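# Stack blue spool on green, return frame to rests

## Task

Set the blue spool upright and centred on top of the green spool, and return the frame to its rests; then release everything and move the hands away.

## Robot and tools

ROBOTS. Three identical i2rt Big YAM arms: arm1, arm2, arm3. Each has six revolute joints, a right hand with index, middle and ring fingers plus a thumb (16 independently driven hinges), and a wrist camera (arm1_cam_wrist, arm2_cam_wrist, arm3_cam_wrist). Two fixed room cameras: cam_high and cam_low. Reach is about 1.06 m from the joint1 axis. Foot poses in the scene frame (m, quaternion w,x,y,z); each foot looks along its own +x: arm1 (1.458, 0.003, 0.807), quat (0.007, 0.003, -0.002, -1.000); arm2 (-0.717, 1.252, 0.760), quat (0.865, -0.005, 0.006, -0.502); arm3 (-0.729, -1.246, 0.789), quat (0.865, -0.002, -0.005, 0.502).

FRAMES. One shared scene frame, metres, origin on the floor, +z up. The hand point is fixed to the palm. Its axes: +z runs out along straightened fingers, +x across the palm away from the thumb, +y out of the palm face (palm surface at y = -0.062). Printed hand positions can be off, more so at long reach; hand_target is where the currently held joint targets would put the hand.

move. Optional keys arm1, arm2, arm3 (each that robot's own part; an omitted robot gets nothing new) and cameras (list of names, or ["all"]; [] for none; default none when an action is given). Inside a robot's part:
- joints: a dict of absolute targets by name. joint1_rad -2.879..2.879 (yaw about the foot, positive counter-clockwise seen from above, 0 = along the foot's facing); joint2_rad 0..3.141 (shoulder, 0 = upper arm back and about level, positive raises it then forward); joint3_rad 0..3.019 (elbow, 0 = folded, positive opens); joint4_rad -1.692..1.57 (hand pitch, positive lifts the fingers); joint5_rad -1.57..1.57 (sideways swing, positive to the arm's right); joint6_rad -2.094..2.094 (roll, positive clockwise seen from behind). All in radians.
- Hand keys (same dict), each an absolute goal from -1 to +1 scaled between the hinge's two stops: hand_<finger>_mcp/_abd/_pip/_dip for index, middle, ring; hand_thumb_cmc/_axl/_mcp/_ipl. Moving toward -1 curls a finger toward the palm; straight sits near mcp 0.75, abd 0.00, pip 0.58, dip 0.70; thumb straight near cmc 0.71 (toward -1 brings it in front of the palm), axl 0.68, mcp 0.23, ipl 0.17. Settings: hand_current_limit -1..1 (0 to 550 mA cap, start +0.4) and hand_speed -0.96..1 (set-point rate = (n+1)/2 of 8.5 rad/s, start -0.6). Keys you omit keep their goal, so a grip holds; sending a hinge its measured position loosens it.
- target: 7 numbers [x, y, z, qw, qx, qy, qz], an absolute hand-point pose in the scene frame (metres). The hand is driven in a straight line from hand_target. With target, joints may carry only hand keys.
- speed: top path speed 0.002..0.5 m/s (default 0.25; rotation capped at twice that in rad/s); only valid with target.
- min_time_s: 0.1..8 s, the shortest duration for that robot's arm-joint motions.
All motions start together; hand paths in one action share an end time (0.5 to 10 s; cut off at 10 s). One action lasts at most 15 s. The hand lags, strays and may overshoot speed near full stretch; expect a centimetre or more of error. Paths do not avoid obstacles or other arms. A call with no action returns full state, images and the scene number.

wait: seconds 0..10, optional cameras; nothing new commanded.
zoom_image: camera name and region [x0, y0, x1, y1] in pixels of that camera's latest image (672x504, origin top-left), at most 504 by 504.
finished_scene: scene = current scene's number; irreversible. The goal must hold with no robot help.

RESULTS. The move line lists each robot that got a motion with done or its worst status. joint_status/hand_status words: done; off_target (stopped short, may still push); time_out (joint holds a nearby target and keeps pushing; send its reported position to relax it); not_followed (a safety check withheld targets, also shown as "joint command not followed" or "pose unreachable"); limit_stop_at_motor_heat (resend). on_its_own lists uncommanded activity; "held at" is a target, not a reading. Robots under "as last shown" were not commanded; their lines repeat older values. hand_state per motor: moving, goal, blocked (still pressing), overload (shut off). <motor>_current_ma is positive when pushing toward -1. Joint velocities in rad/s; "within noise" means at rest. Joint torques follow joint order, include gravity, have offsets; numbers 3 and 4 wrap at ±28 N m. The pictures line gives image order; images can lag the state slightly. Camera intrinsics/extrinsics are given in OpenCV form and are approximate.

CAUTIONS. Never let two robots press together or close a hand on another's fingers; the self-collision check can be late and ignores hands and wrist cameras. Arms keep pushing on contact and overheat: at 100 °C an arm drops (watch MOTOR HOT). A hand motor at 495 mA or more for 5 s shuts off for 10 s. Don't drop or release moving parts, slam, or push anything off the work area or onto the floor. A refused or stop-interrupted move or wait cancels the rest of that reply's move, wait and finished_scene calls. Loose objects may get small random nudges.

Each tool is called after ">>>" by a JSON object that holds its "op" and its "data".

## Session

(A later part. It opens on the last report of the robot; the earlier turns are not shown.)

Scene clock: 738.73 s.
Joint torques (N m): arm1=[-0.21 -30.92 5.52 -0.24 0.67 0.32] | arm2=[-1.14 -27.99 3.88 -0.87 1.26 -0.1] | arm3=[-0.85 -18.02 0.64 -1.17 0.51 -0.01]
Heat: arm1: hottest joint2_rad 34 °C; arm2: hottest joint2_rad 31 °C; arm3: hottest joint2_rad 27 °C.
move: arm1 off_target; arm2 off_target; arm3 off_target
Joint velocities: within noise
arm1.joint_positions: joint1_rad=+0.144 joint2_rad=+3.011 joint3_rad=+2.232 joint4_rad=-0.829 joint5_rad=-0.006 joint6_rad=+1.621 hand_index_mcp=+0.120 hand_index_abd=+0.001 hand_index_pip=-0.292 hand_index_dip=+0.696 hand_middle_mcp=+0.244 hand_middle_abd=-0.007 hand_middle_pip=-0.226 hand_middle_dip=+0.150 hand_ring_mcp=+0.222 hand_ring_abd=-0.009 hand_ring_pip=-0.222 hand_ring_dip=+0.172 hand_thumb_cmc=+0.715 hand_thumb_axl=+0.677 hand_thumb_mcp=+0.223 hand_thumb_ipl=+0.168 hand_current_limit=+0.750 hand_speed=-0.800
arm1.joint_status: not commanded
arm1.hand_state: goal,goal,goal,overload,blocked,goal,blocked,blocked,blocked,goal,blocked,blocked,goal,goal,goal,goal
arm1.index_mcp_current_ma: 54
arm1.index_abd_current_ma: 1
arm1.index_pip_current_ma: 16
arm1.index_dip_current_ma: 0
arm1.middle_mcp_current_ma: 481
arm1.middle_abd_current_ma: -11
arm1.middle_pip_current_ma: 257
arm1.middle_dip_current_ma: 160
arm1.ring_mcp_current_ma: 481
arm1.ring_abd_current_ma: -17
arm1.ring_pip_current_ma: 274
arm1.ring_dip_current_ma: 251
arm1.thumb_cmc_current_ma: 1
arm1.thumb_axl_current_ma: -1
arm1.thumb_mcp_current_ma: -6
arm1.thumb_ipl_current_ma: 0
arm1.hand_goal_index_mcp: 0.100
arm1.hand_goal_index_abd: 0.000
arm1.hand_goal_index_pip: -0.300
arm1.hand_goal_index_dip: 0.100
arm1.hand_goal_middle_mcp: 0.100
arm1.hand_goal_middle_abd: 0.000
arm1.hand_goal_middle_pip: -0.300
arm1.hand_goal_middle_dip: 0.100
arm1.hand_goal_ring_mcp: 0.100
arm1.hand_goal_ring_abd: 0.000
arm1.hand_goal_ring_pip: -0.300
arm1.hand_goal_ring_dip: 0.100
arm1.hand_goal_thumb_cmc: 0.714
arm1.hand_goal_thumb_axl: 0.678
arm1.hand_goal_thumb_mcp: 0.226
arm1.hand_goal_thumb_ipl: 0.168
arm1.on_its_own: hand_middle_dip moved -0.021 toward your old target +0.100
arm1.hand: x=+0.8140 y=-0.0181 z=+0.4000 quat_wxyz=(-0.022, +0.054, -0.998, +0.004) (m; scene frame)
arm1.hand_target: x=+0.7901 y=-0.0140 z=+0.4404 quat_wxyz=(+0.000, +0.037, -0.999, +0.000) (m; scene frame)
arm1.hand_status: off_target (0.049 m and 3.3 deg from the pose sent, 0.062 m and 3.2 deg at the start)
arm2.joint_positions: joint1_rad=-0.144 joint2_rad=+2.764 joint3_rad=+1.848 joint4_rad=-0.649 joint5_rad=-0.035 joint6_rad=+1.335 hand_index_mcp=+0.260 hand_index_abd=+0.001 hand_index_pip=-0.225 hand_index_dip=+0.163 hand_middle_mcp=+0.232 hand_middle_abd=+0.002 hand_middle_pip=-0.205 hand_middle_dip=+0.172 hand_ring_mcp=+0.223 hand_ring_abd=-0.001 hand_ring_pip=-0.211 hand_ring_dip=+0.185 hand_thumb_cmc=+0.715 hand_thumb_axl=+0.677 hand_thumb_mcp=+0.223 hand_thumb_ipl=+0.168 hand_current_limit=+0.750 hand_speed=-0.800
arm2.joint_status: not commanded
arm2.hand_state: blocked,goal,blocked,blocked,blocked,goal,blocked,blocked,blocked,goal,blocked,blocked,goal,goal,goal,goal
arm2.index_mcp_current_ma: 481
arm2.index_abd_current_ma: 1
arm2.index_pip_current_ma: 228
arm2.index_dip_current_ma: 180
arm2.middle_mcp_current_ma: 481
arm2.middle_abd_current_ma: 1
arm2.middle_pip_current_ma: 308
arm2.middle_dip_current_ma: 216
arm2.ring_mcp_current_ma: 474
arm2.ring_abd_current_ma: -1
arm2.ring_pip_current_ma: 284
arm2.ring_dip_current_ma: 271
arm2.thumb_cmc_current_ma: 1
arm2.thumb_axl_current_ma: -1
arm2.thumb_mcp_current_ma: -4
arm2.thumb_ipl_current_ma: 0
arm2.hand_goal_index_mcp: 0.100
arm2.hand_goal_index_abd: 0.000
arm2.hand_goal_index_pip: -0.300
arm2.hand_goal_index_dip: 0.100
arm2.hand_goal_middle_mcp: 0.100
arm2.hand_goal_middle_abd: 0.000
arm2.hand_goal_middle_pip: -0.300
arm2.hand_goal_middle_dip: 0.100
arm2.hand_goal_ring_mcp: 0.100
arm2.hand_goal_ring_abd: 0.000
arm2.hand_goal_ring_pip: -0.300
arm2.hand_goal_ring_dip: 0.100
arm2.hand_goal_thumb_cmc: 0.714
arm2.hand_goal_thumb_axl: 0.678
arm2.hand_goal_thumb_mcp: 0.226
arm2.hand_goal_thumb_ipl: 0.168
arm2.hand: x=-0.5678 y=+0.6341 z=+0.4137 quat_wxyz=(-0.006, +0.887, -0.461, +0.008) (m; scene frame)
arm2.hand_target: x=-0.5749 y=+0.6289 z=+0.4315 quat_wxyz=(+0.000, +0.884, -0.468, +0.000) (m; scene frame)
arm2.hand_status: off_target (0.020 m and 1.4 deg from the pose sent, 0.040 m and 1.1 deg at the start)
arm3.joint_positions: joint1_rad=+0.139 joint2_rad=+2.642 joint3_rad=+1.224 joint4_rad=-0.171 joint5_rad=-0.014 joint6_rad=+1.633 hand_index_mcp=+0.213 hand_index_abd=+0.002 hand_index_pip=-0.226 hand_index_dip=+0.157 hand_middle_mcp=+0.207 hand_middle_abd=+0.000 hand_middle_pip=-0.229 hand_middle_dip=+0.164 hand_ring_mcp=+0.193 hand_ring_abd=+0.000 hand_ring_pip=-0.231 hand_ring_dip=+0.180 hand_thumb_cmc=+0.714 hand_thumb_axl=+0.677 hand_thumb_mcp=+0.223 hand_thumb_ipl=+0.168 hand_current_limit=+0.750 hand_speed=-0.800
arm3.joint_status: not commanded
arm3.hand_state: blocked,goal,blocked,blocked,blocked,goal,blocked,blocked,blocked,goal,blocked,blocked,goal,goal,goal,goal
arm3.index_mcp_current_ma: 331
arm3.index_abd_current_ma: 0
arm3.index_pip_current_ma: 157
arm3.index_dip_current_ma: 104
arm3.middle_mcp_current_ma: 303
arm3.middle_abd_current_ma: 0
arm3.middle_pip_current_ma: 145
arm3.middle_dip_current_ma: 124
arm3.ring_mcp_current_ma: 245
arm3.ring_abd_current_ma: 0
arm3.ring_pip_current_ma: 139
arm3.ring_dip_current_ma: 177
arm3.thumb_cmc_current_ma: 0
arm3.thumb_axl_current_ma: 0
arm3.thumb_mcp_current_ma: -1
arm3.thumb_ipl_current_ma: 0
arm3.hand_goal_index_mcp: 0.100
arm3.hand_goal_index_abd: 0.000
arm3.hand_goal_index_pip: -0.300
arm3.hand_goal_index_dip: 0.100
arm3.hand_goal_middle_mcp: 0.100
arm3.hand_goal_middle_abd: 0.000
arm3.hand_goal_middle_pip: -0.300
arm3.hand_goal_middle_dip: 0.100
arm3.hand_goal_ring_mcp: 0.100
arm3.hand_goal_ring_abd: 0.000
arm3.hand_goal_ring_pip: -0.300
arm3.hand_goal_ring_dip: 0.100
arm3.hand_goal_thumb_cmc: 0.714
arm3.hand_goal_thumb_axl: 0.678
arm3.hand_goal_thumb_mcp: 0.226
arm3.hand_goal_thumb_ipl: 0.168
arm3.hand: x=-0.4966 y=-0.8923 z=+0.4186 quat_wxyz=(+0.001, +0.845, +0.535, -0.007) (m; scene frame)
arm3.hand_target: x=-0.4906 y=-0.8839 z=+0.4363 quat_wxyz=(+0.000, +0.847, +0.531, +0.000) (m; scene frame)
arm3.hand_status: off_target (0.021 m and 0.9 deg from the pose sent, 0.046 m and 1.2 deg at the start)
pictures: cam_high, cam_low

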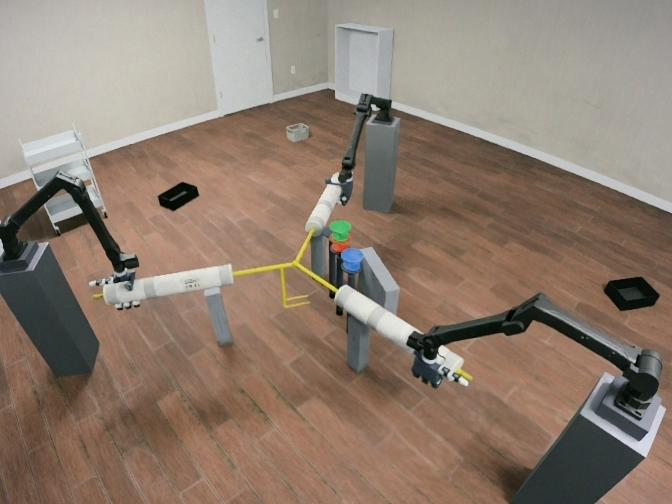

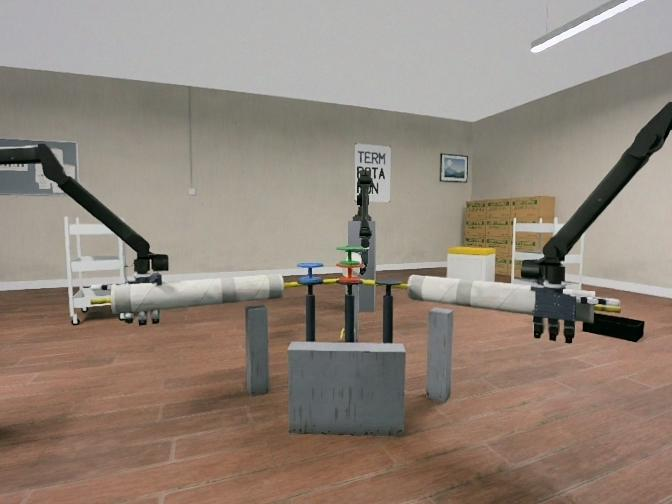

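>>> {"op": "move", "data": {"arm1": {"target": [0.7855, -0.014, 0.624, 0, -0.0366, 0.9993, 0], "speed": 0.08}, "arm2": {"target": [-0.578, 0.631, 0.611, 0, 0.8838, -0.4679, 0], "speed": 0.08}, "arm3": {"target": [-0.4925, -0.882, 0.610, 0, 0.8471, 0.5314, 0], "speed": 0.08}, "cameras": ["cam_high", "cam_low"]}}

Scene clock: 762.23 s.
Joint torques (N m): arm1=[-0.03 -31.97 7.56 -0.91 0.66 0.18] | arm2=[-1.55 -27.11 5.61 -0.84 1.18 -0.17] | arm3=[-0.67 -16.67 3.7 -1.33 0.7 0.01]
Heat: arm1: hottest joint2_rad 35 °C; arm2: hottest joint2_rad 33 °C; arm3: hottest joint2_rad 28 °C.
move: arm1 off_target; arm2 off_target; arm3 off_target
Joint velocities: within noise
arm1.joint_positions: joint1_rad=+0.144 joint2_rad=+2.653 joint3_rad=+1.978 joint4_rad=-0.953 joint5_rad=-0.006 joint6_rad=+1.634 hand_index_mcp=+0.139 hand_index_abd=-0.002 hand_index_pip=-0.281 hand_index_dip=+0.761 hand_middle_mcp=+0.261 hand_middle_abd=-0.007 hand_middle_pip=-0.224 hand_middle_dip=+0.148 hand_ring_mcp=+0.232 hand_ring_abd=-0.010 hand_ring_pip=-0.222 hand_ring_dip=+0.162 hand_thumb_cmc=+0.715 hand_thumb_axl=+0.677 hand_thumb_mcp=+0.223 hand_thumb_ipl=+0.168 hand_current_limit=+0.750 hand_speed=-0.800
arm1.joint_status: not commanded
arm1.hand_state: blocked,goal,goal,overload,blocked,goal,blocked,blocked,blocked,goal,blocked,blocked,goal,goal,goal,goal
arm1.index_mcp_current_ma: 126
arm1.index_abd_current_ma: -2
arm1.index_pip_current_ma: 48
arm1.index_dip_current_ma: 0
arm1.middle_mcp_current_ma: 481
arm1.middle_abd_current_ma: -11
arm1.middle_pip_current_ma: 267
arm1.middle_dip_current_ma: 154
arm1.ring_mcp_current_ma: 481
arm1.ring_abd_current_ma: -19
arm1.ring_pip_current_ma: 274
arm1.ring_dip_current_ma: 207
arm1.thumb_cmc_current_ma: 1
arm1.thumb_axl_current_ma: -1
arm1.thumb_mcp_current_ma: -6
arm1.thumb_ipl_current_ma: 0
arm1.hand_goal_index_mcp: 0.100
arm1.hand_goal_index_abd: 0.000
arm1.hand_goal_index_pip: -0.300
arm1.hand_goal_index_dip: 0.100
arm1.hand_goal_middle_mcp: 0.100
arm1.hand_goal_middle_abd: 0.000
arm1.hand_goal_middle_pip: -0.300
arm1.hand_goal_middle_dip: 0.100
arm1.hand_goal_ring_mcp: 0.100
arm1.hand_goal_ring_abd: 0.000
arm1.hand_goal_ring_pip: -0.300
arm1.hand_goal_ring_dip: 0.100
arm1.hand_goal_thumb_cmc: 0.714
arm1.hand_goal_thumb_axl: 0.678
arm1.hand_goal_thumb_mcp: 0.226
arm1.hand_goal_thumb_ipl: 0.168
arm1.hand: x=+0.8109 y=-0.0179 z=+0.5660 quat_wxyz=(-0.032, +0.047, -0.998, +0.002) (m; scene frame)
arm1.hand_target: x=+0.7865 y=-0.0138 z=+0.6218 quat_wxyz=(+0.000, +0.036, -0.999, +0.000) (m; scene frame)
arm1.hand_status: off_target (0.063 m and 3.9 deg from the pose sent, 0.226 m and 3.3 deg at the start)
arm2.joint_positions: joint1_rad=-0.148 joint2_rad=+2.400 joint3_rad=+1.665 joint4_rad=-0.842 joint5_rad=-0.032 joint6_rad=+1.335 hand_index_mcp=+0.261 hand_index_abd=+0.001 hand_index_pip=-0.219 hand_index_dip=+0.162 hand_middle_mcp=+0.232 hand_middle_abd=+0.001 hand_middle_pip=-0.203 hand_middle_dip=+0.172 hand_ring_mcp=+0.223 hand_ring_abd=-0.001 hand_ring_pip=-0.210 hand_ring_dip=+0.182 hand_thumb_cmc=+0.715 hand_thumb_axl=+0.677 hand_thumb_mcp=+0.223 hand_thumb_ipl=+0.168 hand_current_limit=+0.750 hand_speed=-0.800
arm2.joint_status: not commanded
arm2.hand_state: blocked,goal,blocked,blocked,blocked,goal,blocked,blocked,blocked,goal,blocked,blocked,goal,goal,goal,goal
arm2.index_mcp_current_ma: 481
arm2.index_abd_current_ma: 1
arm2.index_pip_current_ma: 251
arm2.index_dip_current_ma: 177
arm2.middle_mcp_current_ma: 481
arm2.middle_abd_current_ma: 1
arm2.middle_pip_current_ma: 319
arm2.middle_dip_current_ma: 215
arm2.ring_mcp_current_ma: 474
arm2.ring_abd_current_ma: -1
arm2.ring_pip_current_ma: 287
arm2.ring_dip_current_ma: 257
arm2.thumb_cmc_current_ma: 1
arm2.thumb_axl_current_ma: -1
arm2.thumb_mcp_current_ma: -4
arm2.thumb_ipl_current_ma: 0
arm2.hand_goal_index_mcp: 0.100
arm2.hand_goal_index_abd: 0.000
arm2.hand_goal_index_pip: -0.300
arm2.hand_goal_index_dip: 0.100
arm2.hand_goal_middle_mcp: 0.100
arm2.hand_goal_middle_abd: 0.000
arm2.hand_goal_middle_pip: -0.300
arm2.hand_goal_middle_dip: 0.100
arm2.hand_goal_ring_mcp: 0.100
arm2.hand_goal_ring_abd: 0.000
arm2.hand_goal_ring_pip: -0.300
arm2.hand_goal_ring_dip: 0.100
arm2.hand_goal_thumb_cmc: 0.714
arm2.hand_goal_thumb_axl: 0.678
arm2.hand_goal_thumb_mcp: 0.226
arm2.hand_goal_thumb_ipl: 0.168
arm2.hand: x=-0.5694 y=+0.6380 z=+0.5899 quat_wxyz=(-0.009, +0.886, -0.463, +0.002) (m; scene frame)
arm2.hand_target: x=-0.5779 y=+0.6311 z=+0.6105 quat_wxyz=(+0.000, +0.884, -0.468, +0.000) (m; scene frame)
arm2.hand_status: off_target (0.024 m and 1.2 deg from the pose sent, 0.198 m and 1.4 deg at the start)
arm3.joint_positions: joint1_rad=+0.139 joint2_rad=+2.195 joint3_rad=+1.031 joint4_rad=-0.432 joint5_rad=-0.019 joint6_rad=+1.633 hand_index_mcp=+0.213 hand_index_abd=+0.002 hand_index_pip=-0.221 hand_index_dip=+0.153 hand_middle_mcp=+0.207 hand_middle_abd=+0.000 hand_middle_pip=-0.227 hand_middle_dip=+0.160 hand_ring_mcp=+0.193 hand_ring_abd=+0.000 hand_ring_pip=-0.229 hand_ring_dip=+0.175 hand_thumb_cmc=+0.714 hand_thumb_axl=+0.677 hand_thumb_mcp=+0.223 hand_thumb_ipl=+0.168 hand_current_limit=+0.750 hand_speed=-0.800
arm3.joint_status: not commanded
arm3.hand_state: blocked,goal,blocked,blocked,blocked,goal,blocked,blocked,blocked,goal,blocked,blocked,goal,goal,goal,goal
arm3.index_mcp_current_ma: 331
arm3.index_abd_current_ma: 0
arm3.index_pip_current_ma: 173
arm3.index_dip_current_ma: 93
arm3.middle_mcp_current_ma: 303
arm3.middle_abd_current_ma: 0
arm3.middle_pip_current_ma: 152
arm3.middle_dip_current_ma: 115
arm3.ring_mcp_current_ma: 245
arm3.ring_abd_current_ma: 0
arm3.ring_pip_current_ma: 146
arm3.ring_dip_current_ma: 162
arm3.thumb_cmc_current_ma: 0
arm3.thumb_axl_current_ma: 0
arm3.thumb_mcp_current_ma: -1
arm3.thumb_ipl_current_ma: 0
arm3.hand_goal_index_mcp: 0.100
arm3.hand_goal_index_abd: 0.000
arm3.hand_goal_index_pip: -0.300
arm3.hand_goal_index_dip: 0.100
arm3.hand_goal_middle_mcp: 0.100
arm3.hand_goal_middle_abd: 0.000
arm3.hand_goal_middle_pip: -0.300
arm3.hand_goal_middle_dip: 0.100
arm3.hand_goal_ring_mcp: 0.100
arm3.hand_goal_ring_abd: 0.000
arm3.hand_goal_ring_pip: -0.300
arm3.hand_goal_ring_dip: 0.100
arm3.hand_goal_thumb_cmc: 0.714
arm3.hand_goal_thumb_axl: 0.678
arm3.hand_goal_thumb_mcp: 0.226
arm3.hand_goal_thumb_ipl: 0.168
arm3.hand: x=-0.4981 y=-0.8898 z=+0.5910 quat_wxyz=(+0.001, +0.845, +0.535, -0.011) (m; scene frame)
arm3.hand_target: x=-0.4926 y=-0.8822 z=+0.6094 quat_wxyz=(+0.000, +0.847, +0.531, +0.000) (m; scene frame)
arm3.hand_status: off_target (0.021 m and 1.4 deg from the pose sent, 0.192 m and 0.9 deg at the start)
pictures: cam_high, cam_low

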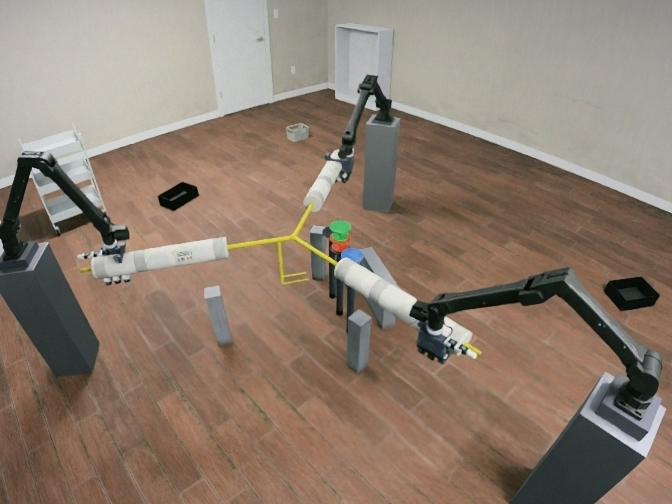

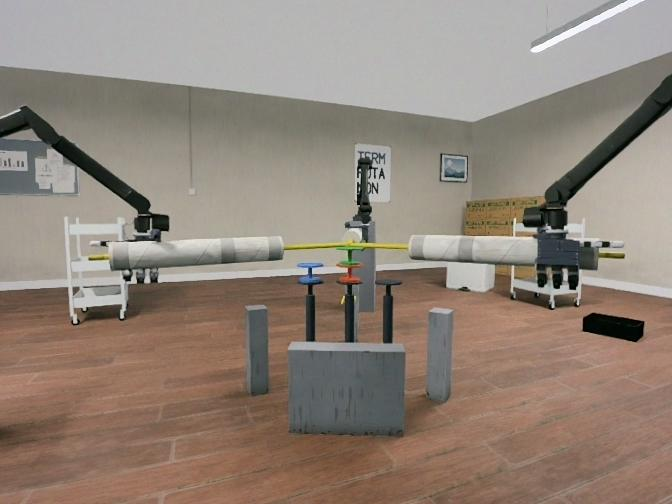

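>>> {"op": "move", "data": {"arm1": {"target": [0.785, -0.014, 0.800, 0, -0.0366, 0.9993, 0], "speed": 0.12}, "arm2": {"target": [-0.580, 0.629, 0.771, 0, 0.8838, -0.4679, 0], "speed": 0.12}, "arm3": {"target": [-0.493, -0.8826, 0.767, 0, 0.8471, 0.5314, 0], "speed": 0.12}, "cameras": ["cam_high", "cam_low"]}}

Scene clock: 810.07 s.
Joint torques (N m): arm1=[0.21 -30.56 13.11 -1.57 0.73 0.25] | arm2=[-1.2 -24.7 9.25 -1.42 1.52 -0.2] | arm3=[-0.97 -14.04 8.61 -2.28 0.59 -0.01]
Heat: arm1: hottest joint2_rad 37 °C; arm2: hottest joint2_rad 33 °C; arm3: hottest joint2_rad 27 °C.
move: arm1 off_target; arm2 off_target; arm3 off_target
Joint velocities: within noise
arm1.joint_positions: joint1_rad=+0.144 joint2_rad=+2.391 joint3_rad=+1.949 joint4_rad=-1.209 joint5_rad=-0.008 joint6_rad=+1.630 hand_index_mcp=+0.150 hand_index_abd=-0.006 hand_index_pip=-0.277 hand_index_dip=+0.778 hand_middle_mcp=+0.269 hand_middle_abd=-0.005 hand_middle_pip=-0.223 hand_middle_dip=+0.147 hand_ring_mcp=+0.238 hand_ring_abd=-0.008 hand_ring_pip=-0.222 hand_ring_dip=+0.154 hand_thumb_cmc=+0.715 hand_thumb_axl=+0.677 hand_thumb_mcp=+0.223 hand_thumb_ipl=+0.168 hand_current_limit=+0.750 hand_speed=-0.800
arm1.joint_status: not commanded
arm1.hand_state: blocked,goal,blocked,overload,blocked,goal,blocked,blocked,blocked,goal,blocked,blocked,goal,goal,goal,goal
arm1.index_mcp_current_ma: 169
arm1.index_abd_current_ma: -11
arm1.index_pip_current_ma: 60
arm1.index_dip_current_ma: 0
arm1.middle_mcp_current_ma: 481
arm1.middle_abd_current_ma: -7
arm1.middle_pip_current_ma: 272
arm1.middle_dip_current_ma: 146
arm1.ring_mcp_current_ma: 481
arm1.ring_abd_current_ma: -13
arm1.ring_pip_current_ma: 274
arm1.ring_dip_current_ma: 177
arm1.thumb_cmc_current_ma: 1
arm1.thumb_axl_current_ma: -1
arm1.thumb_mcp_current_ma: -6
arm1.thumb_ipl_current_ma: 0
arm1.hand_goal_index_mcp: 0.100
arm1.hand_goal_index_abd: 0.000
arm1.hand_goal_index_pip: -0.300
arm1.hand_goal_index_dip: 0.100
arm1.hand_goal_middle_mcp: 0.100
arm1.hand_goal_middle_abd: 0.000
arm1.hand_goal_middle_pip: -0.300
arm1.hand_goal_middle_dip: 0.100
arm1.hand_goal_ring_mcp: 0.100
arm1.hand_goal_ring_abd: 0.000
arm1.hand_goal_ring_pip: -0.300
arm1.hand_goal_ring_dip: 0.100
arm1.hand_goal_thumb_cmc: 0.714
arm1.hand_goal_thumb_axl: 0.678
arm1.hand_goal_thumb_mcp: 0.226
arm1.hand_goal_thumb_ipl: 0.168
arm1.hand: x=+0.8105 y=-0.0172 z=+0.7335 quat_wxyz=(-0.043, +0.049, -0.998, +0.002) (m; scene frame)
arm1.hand_target: x=+0.7880 y=-0.0137 z=+0.7985 quat_wxyz=(+0.000, +0.037, -0.999, +0.000) (m; scene frame)
arm1.hand_status: off_target (0.071 m and 5.2 deg from the pose sent, 0.235 m and 3.9 deg at the start)
arm2.joint_positions: joint1_rad=-0.159 joint2_rad=+2.155 joint3_rad=+1.686 joint4_rad=-1.112 joint5_rad=-0.040 joint6_rad=+1.330 hand_index_mcp=+0.265 hand_index_abd=+0.000 hand_index_pip=-0.213 hand_index_dip=+0.162 hand_middle_mcp=+0.236 hand_middle_abd=+0.001 hand_middle_pip=-0.202 hand_middle_dip=+0.168 hand_ring_mcp=+0.226 hand_ring_abd=-0.002 hand_ring_pip=-0.209 hand_ring_dip=+0.172 hand_thumb_cmc=+0.715 hand_thumb_axl=+0.677 hand_thumb_mcp=+0.223 hand_thumb_ipl=+0.168 hand_current_limit=+0.750 hand_speed=-0.800
arm2.joint_status: not commanded
arm2.hand_state: blocked,goal,blocked,blocked,blocked,goal,blocked,blocked,blocked,goal,blocked,blocked,goal,goal,goal,goal
arm2.index_mcp_current_ma: 481
arm2.index_abd_current_ma: 0
arm2.index_pip_current_ma: 274
arm2.index_dip_current_ma: 177
arm2.middle_mcp_current_ma: 481
arm2.middle_abd_current_ma: 0
arm2.middle_pip_current_ma: 321
arm2.middle_dip_current_ma: 199
arm2.ring_mcp_current_ma: 481
arm2.ring_abd_current_ma: -1
arm2.ring_pip_current_ma: 291
arm2.ring_dip_current_ma: 217
arm2.thumb_cmc_current_ma: 1
arm2.thumb_axl_current_ma: -1
arm2.thumb_mcp_current_ma: -4
arm2.thumb_ipl_current_ma: 0
arm2.hand_goal_index_mcp: 0.100
arm2.hand_goal_index_abd: 0.000
arm2.hand_goal_index_pip: -0.300
arm2.hand_goal_index_dip: 0.100
arm2.hand_goal_middle_mcp: 0.100
arm2.hand_goal_middle_abd: 0.000
arm2.hand_goal_middle_pip: -0.300
arm2.hand_goal_middle_dip: 0.100
arm2.hand_goal_ring_mcp: 0.100
arm2.hand_goal_ring_abd: 0.000
arm2.hand_goal_ring_pip: -0.300
arm2.hand_goal_ring_dip: 0.100
arm2.hand_goal_thumb_cmc: 0.714
arm2.hand_goal_thumb_axl: 0.678
arm2.hand_goal_thumb_mcp: 0.226
arm2.hand_goal_thumb_ipl: 0.168
arm2.hand: x=-0.5733 y=+0.6402 z=+0.7455 quat_wxyz=(-0.013, +0.885, -0.466, +0.004) (m; scene frame)
arm2.hand_target: x=-0.5801 y=+0.6295 z=+0.7710 quat_wxyz=(+0.000, +0.884, -0.468, +0.001) (m; scene frame)
arm2.hand_status: off_target (0.029 m and 1.6 deg from the pose sent, 0.182 m and 1.2 deg at the start)
arm3.joint_positions: joint1_rad=+0.139 joint2_rad=+1.830 joint3_rad=+1.016 joint4_rad=-0.778 joint5_rad=-0.016 joint6_rad=+1.632 hand_index_mcp=+0.213 hand_index_abd=+0.001 hand_index_pip=-0.214 hand_index_dip=+0.148 hand_middle_mcp=+0.207 hand_middle_abd=-0.001 hand_middle_pip=-0.223 hand_middle_dip=+0.160 hand_ring_mcp=+0.193 hand_ring_abd=+0.000 hand_ring_pip=-0.227 hand_ring_dip=+0.175 hand_thumb_cmc=+0.714 hand_thumb_axl=+0.677 hand_thumb_mcp=+0.223 hand_thumb_ipl=+0.168 hand_current_limit=+0.750 hand_speed=-0.800
arm3.joint_status: not commanded
arm3.hand_state: blocked,goal,blocked,blocked,blocked,goal,blocked,blocked,blocked,goal,blocked,blocked,goal,goal,goal,goal
arm3.index_mcp_current_ma: 331
arm3.index_abd_current_ma: 0
arm3.index_pip_current_ma: 196
arm3.index_dip_current_ma: 80
arm3.middle_mcp_current_ma: 303
arm3.middle_abd_current_ma: 0
arm3.middle_pip_current_ma: 165
arm3.middle_dip_current_ma: 112
arm3.ring_mcp_current_ma: 245
arm3.ring_abd_current_ma: 0
arm3.ring_pip_current_ma: 152
arm3.ring_dip_current_ma: 162
arm3.thumb_cmc_current_ma: 0
arm3.thumb_axl_current_ma: 0
arm3.thumb_mcp_current_ma: -1
arm3.thumb_ipl_current_ma: 0
arm3.hand_goal_index_mcp: 0.100
arm3.hand_goal_index_abd: 0.000
arm3.hand_goal_index_pip: -0.300
arm3.hand_goal_index_dip: 0.100
arm3.hand_goal_middle_mcp: 0.100
arm3.hand_goal_middle_abd: 0.000
arm3.hand_goal_middle_pip: -0.300
arm3.hand_goal_middle_dip: 0.100
arm3.hand_goal_ring_mcp: 0.100
arm3.hand_goal_ring_abd: 0.000
arm3.hand_goal_ring_pip: -0.300
arm3.hand_goal_ring_dip: 0.100
arm3.hand_goal_thumb_cmc: 0.714
arm3.hand_goal_thumb_axl: 0.678
arm3.hand_goal_thumb_mcp: 0.226
arm3.hand_goal_thumb_ipl: 0.168
arm3.hand: x=-0.4997 y=-0.8918 z=+0.7455 quat_wxyz=(+0.001, +0.845, +0.535, -0.008) (m; scene frame)
arm3.hand_target: x=-0.4931 y=-0.8830 z=+0.7666 quat_wxyz=(+0.000, +0.847, +0.531, +0.000) (m; scene frame)
arm3.hand_status: off_target (0.024 m and 1.1 deg from the pose sent, 0.176 m and 1.4 deg at the start)
pictures: cam_high, cam_low

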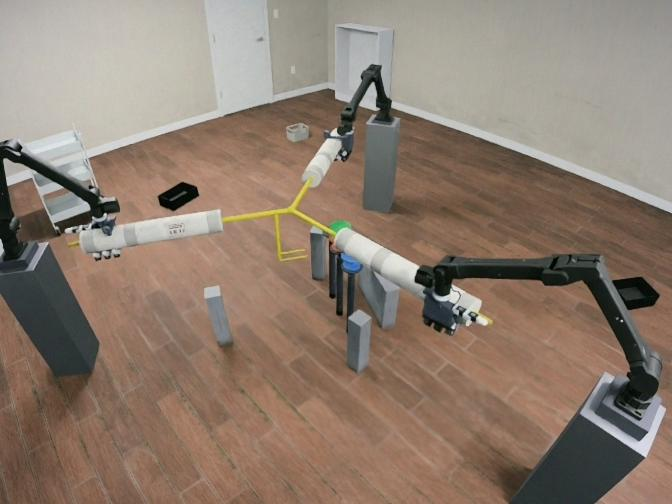

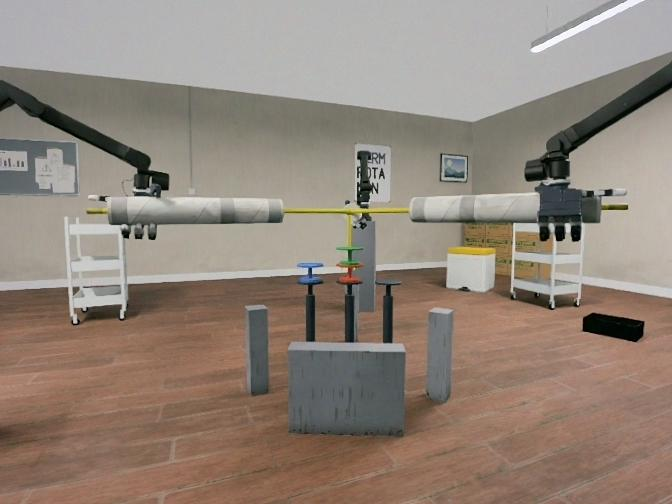

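>>> {"op": "zoom_image", "data": {"camera": "cam_low", "region": [280, 190, 420, 330]}}

>>> {"op": "zoom_image", "data": {"camera": "cam_high", "region": [260, 190, 380, 310]}}

Scaled by 3.600 from the camera's 672x504 image, which has a finer 960x720 frame.

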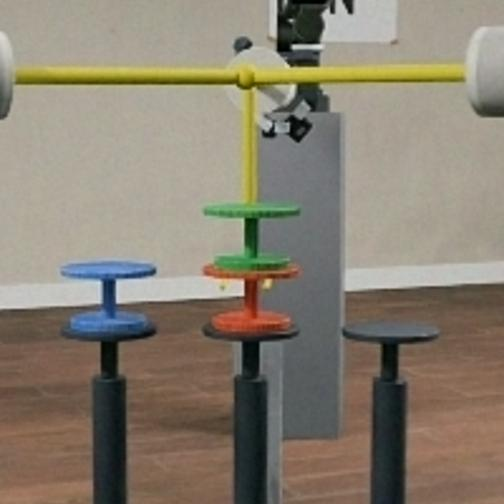

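Scaled by 4.200 from the camera's 672x504 image, which has a finer 960x720 frame.

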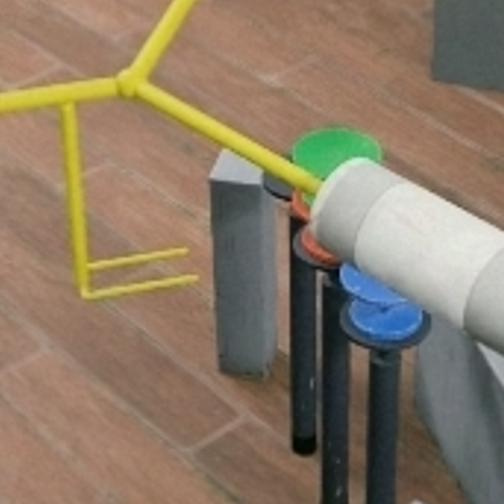

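>>> {"op": "move", "data": {"arm1": {"target": [0.9835, 0.0335, 0.805, 0, -0.0366, 0.9993, 0], "speed": 0.1}, "arm2": {"target": [-0.387, 0.6765, 0.787, 0, 0.8838, -0.4679, 0], "speed": 0.1}, "arm3": {"target": [-0.300, -0.836, 0.7865, 0, 0.8471, 0.5314, 0], "speed": 0.1}, "cameras": ["cam_high", "cam_low"]}}

>>> {"op": "zoom_image", "data": {"camera": "cam_low", "region": [240, 170, 400, 330]}}

>>> {"op": "zoom_image", "data": {"camera": "cam_high", "region": [280, 190, 400, 310]}}

Scene clock: 888.80 s.
Joint torques (N m): arm1=[-0.91 -22.89 7.42 0.35 0.61 0.18] | arm2=[-0.91 -23.41 10.78 -1.26 1.58 -0.15] | arm3=[-0.91 -16.67 11.63 -2.17 0.39 -0.02]
Heat: arm1: hottest joint2_rad 40 °C; arm2: hottest joint2_rad 34 °C; arm3: hottest joint3_rad 29 °C.
move: arm1 off_target; arm2 off_target; arm3 off_target
Joint velocities: within noise
arm1.joint_positions: joint1_rad=+0.118 joint2_rad=+1.911 joint3_rad=+1.181 joint4_rad=-0.920 joint5_rad=-0.005 joint6_rad=+1.603 hand_index_mcp=+0.134 hand_index_abd=-0.006 hand_index_pip=-0.285 hand_index_dip=+0.778 hand_middle_mcp=+0.267 hand_middle_abd=-0.004 hand_middle_pip=-0.223 hand_middle_dip=+0.139 hand_ring_mcp=+0.238 hand_ring_abd=-0.008 hand_ring_pip=-0.222 hand_ring_dip=+0.148 hand_thumb_cmc=+0.715 hand_thumb_axl=+0.677 hand_thumb_mcp=+0.223 hand_thumb_ipl=+0.168 hand_current_limit=+0.750 hand_speed=-0.800
arm1.joint_status: not commanded
arm1.hand_state: blocked,goal,goal,overload,blocked,goal,blocked,blocked,blocked,goal,blocked,blocked,goal,goal,goal,goal
arm1.index_mcp_current_ma: 108
arm1.index_abd_current_ma: -10
arm1.index_pip_current_ma: 35
arm1.index_dip_current_ma: 0
arm1.middle_mcp_current_ma: 481
arm1.middle_abd_current_ma: -6
arm1.middle_pip_current_ma: 272
arm1.middle_dip_current_ma: 116
arm1.ring_mcp_current_ma: 481
arm1.ring_abd_current_ma: -13
arm1.ring_pip_current_ma: 274
arm1.ring_dip_current_ma: 151
arm1.thumb_cmc_current_ma: 1
arm1.thumb_axl_current_ma: -1
arm1.thumb_mcp_current_ma: -6
arm1.thumb_ipl_current_ma: 0
arm1.hand_goal_index_mcp: 0.100
arm1.hand_goal_index_abd: 0.000
arm1.hand_goal_index_pip: -0.300
arm1.hand_goal_index_dip: 0.100
arm1.hand_goal_middle_mcp: 0.100
arm1.hand_goal_middle_abd: 0.000
arm1.hand_goal_middle_pip: -0.300
arm1.hand_goal_middle_dip: 0.100
arm1.hand_goal_ring_mcp: 0.100
arm1.hand_goal_ring_abd: 0.000
arm1.hand_goal_ring_pip: -0.300
arm1.hand_goal_ring_dip: 0.100
arm1.hand_goal_thumb_cmc: 0.714
arm1.hand_goal_thumb_axl: 0.678
arm1.hand_goal_thumb_mcp: 0.226
arm1.hand_goal_thumb_ipl: 0.168
arm1.hand: x=+0.9991 y=+0.0258 z=+0.7688 quat_wxyz=(-0.043, +0.050, -0.998, +0.002) (m; scene frame)
arm1.hand_target: x=+0.9846 y=+0.0335 z=+0.8039 quat_wxyz=(+0.000, +0.036, -0.999, +0.000) (m; scene frame)
arm1.hand_status: off_target (0.040 m and 5.1 deg from the pose sent, 0.194 m and 5.1 deg at the start)
arm2.joint_positions: joint1_rad=+0.130 joint2_rad=+2.238 joint3_rad=+1.934 joint4_rad=-1.256 joint5_rad=-0.041 joint6_rad=+1.616 hand_index_mcp=+0.265 hand_index_abd=+0.000 hand_index_pip=-0.213 hand_index_dip=+0.140 hand_middle_mcp=+0.237 hand_middle_abd=+0.000 hand_middle_pip=-0.202 hand_middle_dip=+0.150 hand_ring_mcp=+0.231 hand_ring_abd=-0.002 hand_ring_pip=-0.209 hand_ring_dip=+0.157 hand_thumb_cmc=+0.715 hand_thumb_axl=+0.677 hand_thumb_mcp=+0.223 hand_thumb_ipl=+0.168 hand_current_limit=+0.750 hand_speed=-0.800
arm2.joint_status: not commanded
arm2.hand_state: blocked,goal,blocked,blocked,blocked,goal,blocked,blocked,blocked,goal,blocked,blocked,goal,goal,goal,goal
arm2.index_mcp_current_ma: 481
arm2.index_abd_current_ma: 0
arm2.index_pip_current_ma: 274
arm2.index_dip_current_ma: 98
arm2.middle_mcp_current_ma: 481
arm2.middle_abd_current_ma: 0
arm2.middle_pip_current_ma: 321
arm2.middle_dip_current_ma: 133
arm2.ring_mcp_current_ma: 481
arm2.ring_abd_current_ma: -1
arm2.ring_pip_current_ma: 291
arm2.ring_dip_current_ma: 157
arm2.thumb_cmc_current_ma: 1
arm2.thumb_axl_current_ma: -1
arm2.thumb_mcp_current_ma: -4
arm2.thumb_ipl_current_ma: 0
arm2.hand_goal_index_mcp: 0.100
arm2.hand_goal_index_abd: 0.000
arm2.hand_goal_index_pip: -0.300
arm2.hand_goal_index_dip: 0.100
arm2.hand_goal_middle_mcp: 0.100
arm2.hand_goal_middle_abd: 0.000
arm2.hand_goal_middle_pip: -0.300
arm2.hand_goal_middle_dip: 0.100
arm2.hand_goal_ring_mcp: 0.100
arm2.hand_goal_ring_abd: 0.000
arm2.hand_goal_ring_pip: -0.300
arm2.hand_goal_ring_dip: 0.100
arm2.hand_goal_thumb_cmc: 0.714
arm2.hand_goal_thumb_axl: 0.678
arm2.hand_goal_thumb_mcp: 0.226
arm2.hand_goal_thumb_ipl: 0.168
arm2.on_its_own: hand_index_dip moved -0.022 toward your old target +0.100
arm2.hand: x=-0.3852 y=+0.6883 z=+0.7775 quat_wxyz=(-0.011, +0.885, -0.465, +0.007) (m; scene frame)
arm2.hand_target: x=-0.3873 y=+0.6769 z=+0.7870 quat_wxyz=(+0.001, +0.884, -0.468, +0.001) (m; scene frame)
arm2.hand_status: off_target (0.015 m and 1.6 deg from the pose sent, 0.194 m and 1.6 deg at the start)
arm3.joint_positions: joint1_rad=-0.137 joint2_rad=+2.069 joint3_rad=+1.484 joint4_rad=-1.007 joint5_rad=-0.008 joint6_rad=+1.357 hand_index_mcp=+0.213 hand_index_abd=-0.002 hand_index_pip=-0.210 hand_index_dip=+0.148 hand_middle_mcp=+0.207 hand_middle_abd=-0.004 hand_middle_pip=-0.220 hand_middle_dip=+0.160 hand_ring_mcp=+0.193 hand_ring_abd=-0.003 hand_ring_pip=-0.224 hand_ring_dip=+0.175 hand_thumb_cmc=+0.714 hand_thumb_axl=+0.677 hand_thumb_mcp=+0.223 hand_thumb_ipl=+0.168 hand_current_limit=+0.750 hand_speed=-0.800
arm3.joint_status: not commanded
arm3.hand_state: blocked,goal,blocked,blocked,blocked,goal,blocked,blocked,blocked,goal,blocked,blocked,goal,goal,goal,goal
arm3.index_mcp_current_ma: 331
arm3.index_abd_current_ma: 0
arm3.index_pip_current_ma: 210
arm3.index_dip_current_ma: 80
arm3.middle_mcp_current_ma: 303
arm3.middle_abd_current_ma: -1
arm3.middle_pip_current_ma: 174
arm3.middle_dip_current_ma: 112
arm3.ring_mcp_current_ma: 245
arm3.ring_abd_current_ma: -1
arm3.ring_pip_current_ma: 162
arm3.ring_dip_current_ma: 162
arm3.thumb_cmc_current_ma: 0
arm3.thumb_axl_current_ma: 0
arm3.thumb_mcp_current_ma: -1
arm3.thumb_ipl_current_ma: 0
arm3.hand_goal_index_mcp: 0.100
arm3.hand_goal_index_abd: 0.000
arm3.hand_goal_index_pip: -0.300
arm3.hand_goal_index_dip: 0.100
arm3.hand_goal_middle_mcp: 0.100
arm3.hand_goal_middle_abd: 0.000
arm3.hand_goal_middle_pip: -0.300
arm3.hand_goal_middle_dip: 0.100
arm3.hand_goal_ring_mcp: 0.100
arm3.hand_goal_ring_abd: 0.000
arm3.hand_goal_ring_pip: -0.300
arm3.hand_goal_ring_dip: 0.100
arm3.hand_goal_thumb_cmc: 0.714
arm3.hand_goal_thumb_axl: 0.678
arm3.hand_goal_thumb_mcp: 0.226
arm3.hand_goal_thumb_ipl: 0.168
arm3.hand: x=-0.3113 y=-0.8453 z=+0.7661 quat_wxyz=(+0.001, +0.845, +0.535, -0.006) (m; scene frame)
arm3.hand_target: x=-0.3005 y=-0.8365 z=+0.7865 quat_wxyz=(+0.000, +0.847, +0.532, +0.001) (m; scene frame)
arm3.hand_status: off_target (0.025 m and 0.9 deg from the pose sent, 0.211 m and 1.1 deg at the start)
pictures: cam_high, cam_low

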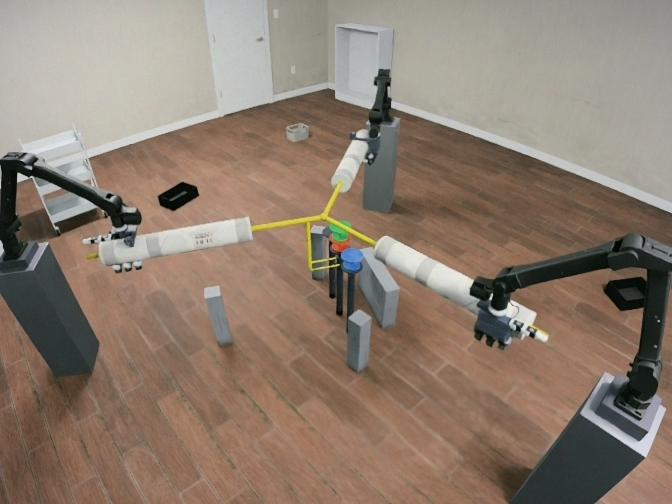

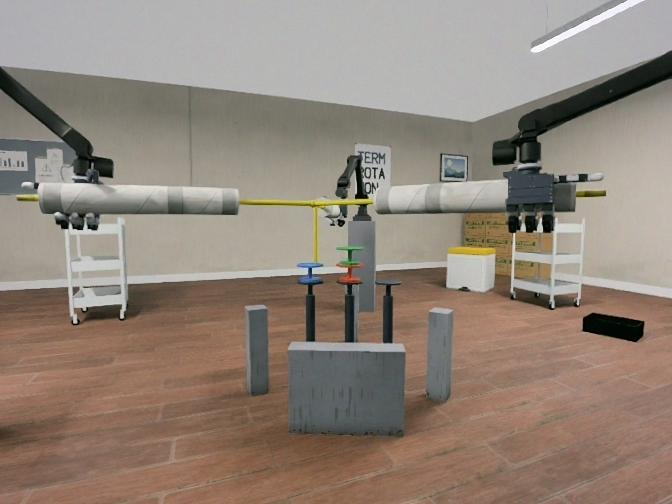

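Scaled by 3.150 from the camera's 672x504 image, which has a finer 960x720 frame.

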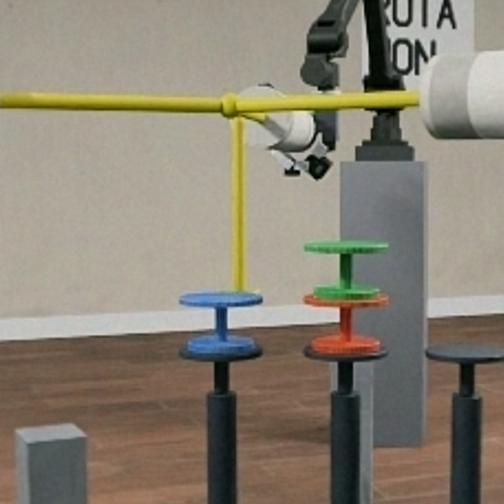

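Scaled by 4.200 from the camera's 672x504 image, which has a finer 960x720 frame.

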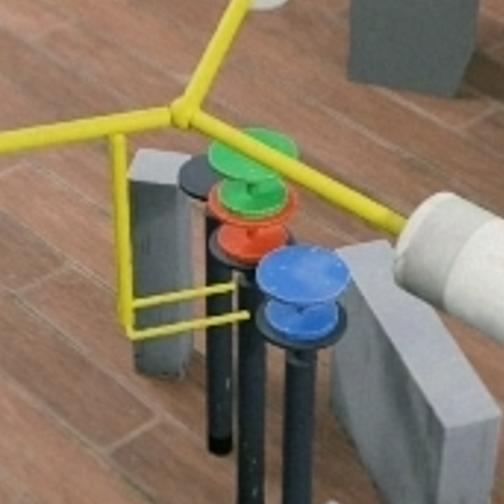

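>>> {"op": "zoom_image", "data": {"camera": "cam_low", "region": [290, 240, 370, 300]}}

Scaled by 6.300 from the camera's 672x504 image, which has a finer 960x720 frame.

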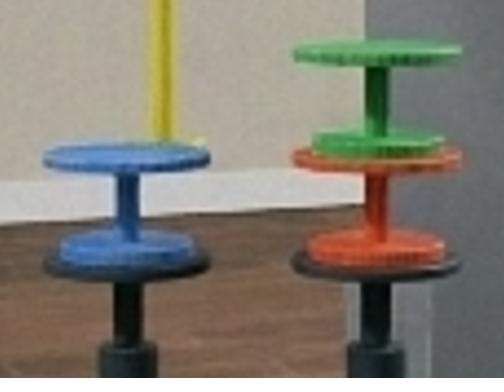

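>>> {"op": "move", "data": {"arm1": {"target": [0.979, 0.036, 0.784, 0, -0.0366, 0.9993, 0], "speed": 0.05}, "arm2": {"target": [-0.3926, 0.680, 0.768, 0, 0.8838, -0.4679, 0], "speed": 0.05}, "arm3": {"target": [-0.306, -0.834, 0.7805, 0, 0.8471, 0.5314, 0], "speed": 0.05}, "cameras": ["cam_high", "cam_low"]}}

>>> {"op": "zoom_image", "data": {"camera": "cam_low", "region": [290, 240, 370, 300]}}

>>> {"op": "zoom_image", "data": {"camera": "cam_high", "region": [300, 220, 380, 290]}}

Scene clock: 955.80 s.
Joint torques (N m): arm1=[-1.14 -18.9 8.21 0.98 0.81 0.12] | arm2=[-1.14 -24 7.43 0.01 1.44 -0.24] | arm3=[-0.15 -16.73 10.65 -1.57 0.4 0.08]
Heat: arm1: hottest joint2_rad 33 °C; arm2: hottest joint3_rad 34 °C; arm3: hottest joint3_rad 35 °C.
move: arm1 off_target; arm2 off_target; arm3 off_target
Joint velocities: within noise
arm1.joint_positions: joint1_rad=+0.114 joint2_rad=+1.911 joint3_rad=+1.172 joint4_rad=-0.891 joint5_rad=-0.009 joint6_rad=+1.603 hand_index_mcp=+0.120 hand_index_abd=-0.004 hand_index_pip=-0.292 hand_index_dip=+0.778 hand_middle_mcp=+0.263 hand_middle_abd=+0.001 hand_middle_pip=-0.228 hand_middle_dip=+0.130 hand_ring_mcp=+0.238 hand_ring_abd=-0.004 hand_ring_pip=-0.222 hand_ring_dip=+0.135 hand_thumb_cmc=+0.715 hand_thumb_axl=+0.677 hand_thumb_mcp=+0.223 hand_thumb_ipl=+0.168 hand_current_limit=+0.750 hand_speed=-0.800
arm1.joint_status: not commanded
arm1.hand_state: goal,goal,goal,overload,blocked,goal,blocked,blocked,blocked,goal,blocked,blocked,goal,goal,goal,goal
arm1.index_mcp_current_ma: 54
arm1.index_abd_current_ma: -6
arm1.index_pip_current_ma: 16
arm1.index_dip_current_ma: 0
arm1.middle_mcp_current_ma: 481
arm1.middle_abd_current_ma: 1
arm1.middle_pip_current_ma: 248
arm1.middle_dip_current_ma: 86
arm1.ring_mcp_current_ma: 481
arm1.ring_abd_current_ma: -7
arm1.ring_pip_current_ma: 274
arm1.ring_dip_current_ma: 104
arm1.thumb_cmc_current_ma: 1
arm1.thumb_axl_current_ma: -1
arm1.thumb_mcp_current_ma: -6
arm1.thumb_ipl_current_ma: 0
arm1.hand_goal_index_mcp: 0.100
arm1.hand_goal_index_abd: 0.000
arm1.hand_goal_index_pip: -0.300
arm1.hand_goal_index_dip: 0.100
arm1.hand_goal_middle_mcp: 0.100
arm1.hand_goal_middle_abd: 0.000
arm1.hand_goal_middle_pip: -0.300
arm1.hand_goal_middle_dip: 0.100
arm1.hand_goal_ring_mcp: 0.100
arm1.hand_goal_ring_abd: 0.000
arm1.hand_goal_ring_pip: -0.300
arm1.hand_goal_ring_dip: 0.100
arm1.hand_goal_thumb_cmc: 0.714
arm1.hand_goal_thumb_axl: 0.678
arm1.hand_goal_thumb_mcp: 0.226
arm1.hand_goal_thumb_ipl: 0.168
arm1.hand: x=+0.9968 y=+0.0270 z=+0.7650 quat_wxyz=(-0.033, +0.048, -0.998, +0.005) (m; scene frame)
arm1.hand_target: x=+0.9798 y=+0.0360 z=+0.7843 quat_wxyz=(+0.000, +0.036, -0.999, +0.000) (m; scene frame)
arm1.hand_status: off_target (0.028 m and 4.0 deg from the pose sent, 0.027 m and 5.1 deg at the start)
arm2.joint_positions: joint1_rad=+0.130 joint2_rad=+2.246 joint3_rad=+1.934 joint4_rad=-1.246 joint5_rad=-0.038 joint6_rad=+1.622 hand_index_mcp=+0.265 hand_index_abd=+0.000 hand_index_pip=-0.213 hand_index_dip=+0.140 hand_middle_mcp=+0.237 hand_middle_abd=+0.000 hand_middle_pip=-0.202 hand_middle_dip=+0.149 hand_ring_mcp=+0.233 hand_ring_abd=-0.002 hand_ring_pip=-0.209 hand_ring_dip=+0.151 hand_thumb_cmc=+0.715 hand_thumb_axl=+0.677 hand_thumb_mcp=+0.223 hand_thumb_ipl=+0.168 hand_current_limit=+0.750 hand_speed=-0.800
arm2.joint_status: not commanded
arm2.hand_state: blocked,goal,blocked,blocked,blocked,goal,blocked,blocked,blocked,goal,blocked,blocked,goal,goal,goal,goal
arm2.index_mcp_current_ma: 481
arm2.index_abd_current_ma: 0
arm2.index_pip_current_ma: 274
arm2.index_dip_current_ma: 98
arm2.middle_mcp_current_ma: 481
arm2.middle_abd_current_ma: 0
arm2.middle_pip_current_ma: 321
arm2.middle_dip_current_ma: 128
arm2.ring_mcp_current_ma: 481
arm2.ring_abd_current_ma: -1
arm2.ring_pip_current_ma: 291
arm2.ring_dip_current_ma: 136
arm2.thumb_cmc_current_ma: 1
arm2.thumb_axl_current_ma: -1
arm2.thumb_mcp_current_ma: -4
arm2.thumb_ipl_current_ma: 0
arm2.hand_goal_index_mcp: 0.100
arm2.hand_goal_index_abd: 0.000
arm2.hand_goal_index_pip: -0.300
arm2.hand_goal_index_dip: 0.100
arm2.hand_goal_middle_mcp: 0.100
arm2.hand_goal_middle_abd: 0.000
arm2.hand_goal_middle_pip: -0.300
arm2.hand_goal_middle_dip: 0.100
arm2.hand_goal_ring_mcp: 0.100
arm2.hand_goal_ring_abd: 0.000
arm2.hand_goal_ring_pip: -0.300
arm2.hand_goal_ring_dip: 0.100
arm2.hand_goal_thumb_cmc: 0.714
arm2.hand_goal_thumb_axl: 0.678
arm2.hand_goal_thumb_mcp: 0.226
arm2.hand_goal_thumb_ipl: 0.168
arm2.hand: x=-0.3848 y=+0.6870 z=+0.7730 quat_wxyz=(-0.009, +0.884, -0.467, +0.008) (m; scene frame)
arm2.hand_target: x=-0.3927 y=+0.6802 z=+0.7682 quat_wxyz=(+0.000, +0.884, -0.468, +0.000) (m; scene frame)
arm2.hand_status: off_target (0.012 m and 1.4 deg from the pose sent, 0.015 m and 1.6 deg at the start)
arm3.joint_positions: joint1_rad=-0.137 joint2_rad=+2.075 joint3_rad=+1.484 joint4_rad=-1.007 joint5_rad=-0.009 joint6_rad=+1.357 hand_index_mcp=+0.215 hand_index_abd=-0.002 hand_index_pip=-0.206 hand_index_dip=+0.148 hand_middle_mcp=+0.207 hand_middle_abd=-0.004 hand_middle_pip=-0.217 hand_middle_dip=+0.160 hand_ring_mcp=+0.193 hand_ring_abd=-0.003 hand_ring_pip=-0.222 hand_ring_dip=+0.175 hand_thumb_cmc=+0.714 hand_thumb_axl=+0.677 hand_thumb_mcp=+0.223 hand_thumb_ipl=+0.168 hand_current_limit=+0.750 hand_speed=-0.800
arm3.joint_status: not commanded
arm3.hand_state: blocked,goal,blocked,blocked,blocked,goal,blocked,blocked,blocked,goal,blocked,blocked,goal,goal,goal,goal
arm3.index_mcp_current_ma: 340
arm3.index_abd_current_ma: -1
arm3.index_pip_current_ma: 226
arm3.index_dip_current_ma: 80
arm3.middle_mcp_current_ma: 303
arm3.middle_abd_current_ma: -1
arm3.middle_pip_current_ma: 187
arm3.middle_dip_current_ma: 112
arm3.ring_mcp_current_ma: 244
arm3.ring_abd_current_ma: -1
arm3.ring_pip_current_ma: 169
arm3.ring_dip_current_ma: 162
arm3.thumb_cmc_current_ma: 0
arm3.thumb_axl_current_ma: 0
arm3.thumb_mcp_current_ma: -1
arm3.thumb_ipl_current_ma: 0
arm3.hand_goal_index_mcp: 0.100
arm3.hand_goal_index_abd: 0.000
arm3.hand_goal_index_pip: -0.300
arm3.hand_goal_index_dip: 0.100
arm3.hand_goal_middle_mcp: 0.100
arm3.hand_goal_middle_abd: 0.000
arm3.hand_goal_middle_pip: -0.300
arm3.hand_goal_middle_dip: 0.100
arm3.hand_goal_ring_mcp: 0.100
arm3.hand_goal_ring_abd: 0.000
arm3.hand_goal_ring_pip: -0.300
arm3.hand_goal_ring_dip: 0.100
arm3.hand_goal_thumb_cmc: 0.714
arm3.hand_goal_thumb_axl: 0.678
arm3.hand_goal_thumb_mcp: 0.226
arm3.hand_goal_thumb_ipl: 0.168
arm3.hand: x=-0.3119 y=-0.8460 z=+0.7627 quat_wxyz=(+0.002, +0.845, +0.535, -0.009) (m; scene frame)
arm3.hand_target: x=-0.3064 y=-0.8343 z=+0.7806 quat_wxyz=(+0.000, +0.847, +0.532, +0.001) (m; scene frame)
arm3.hand_status: off_target (0.022 m and 1.2 deg from the pose sent, 0.019 m and 0.9 deg at the start)
pictures: cam_high, cam_low

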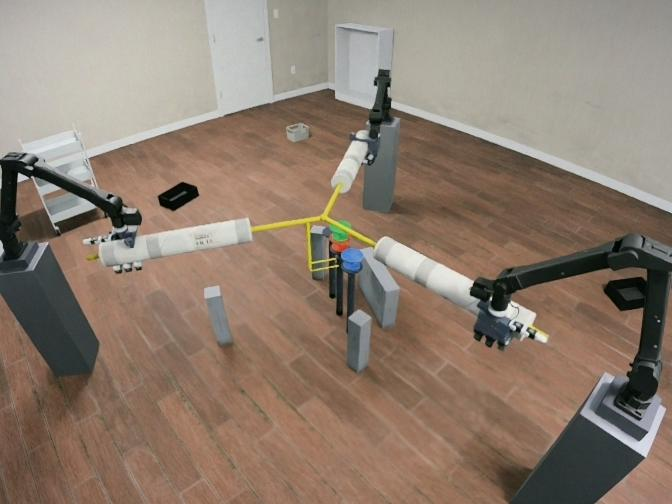

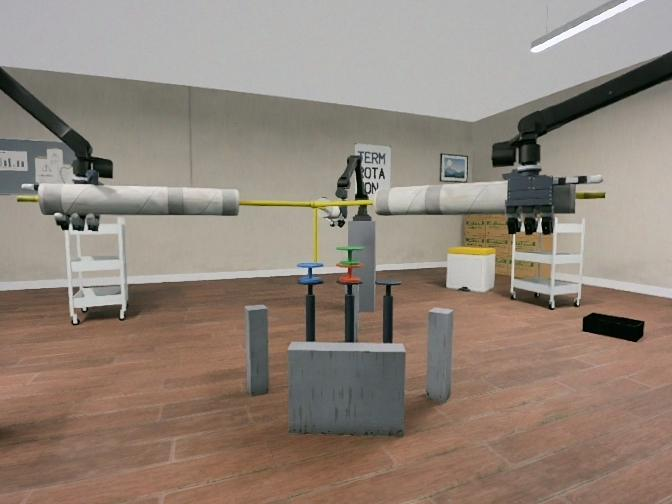

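Scaled by 6.300 from the camera's 672x504 image, which has a finer 960x720 frame.

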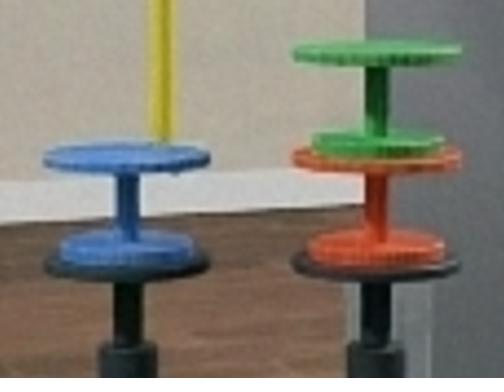

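Scaled by 6.300 from the camera's 672x504 image, which has a finer 960x720 frame.

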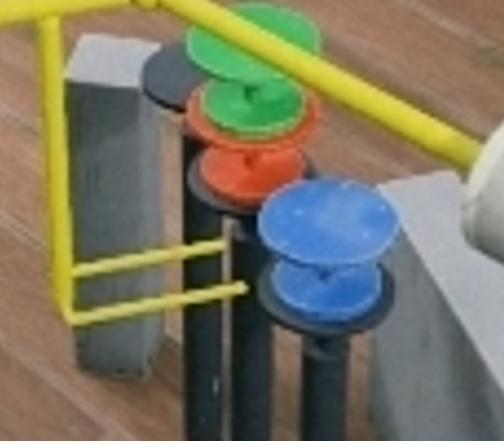

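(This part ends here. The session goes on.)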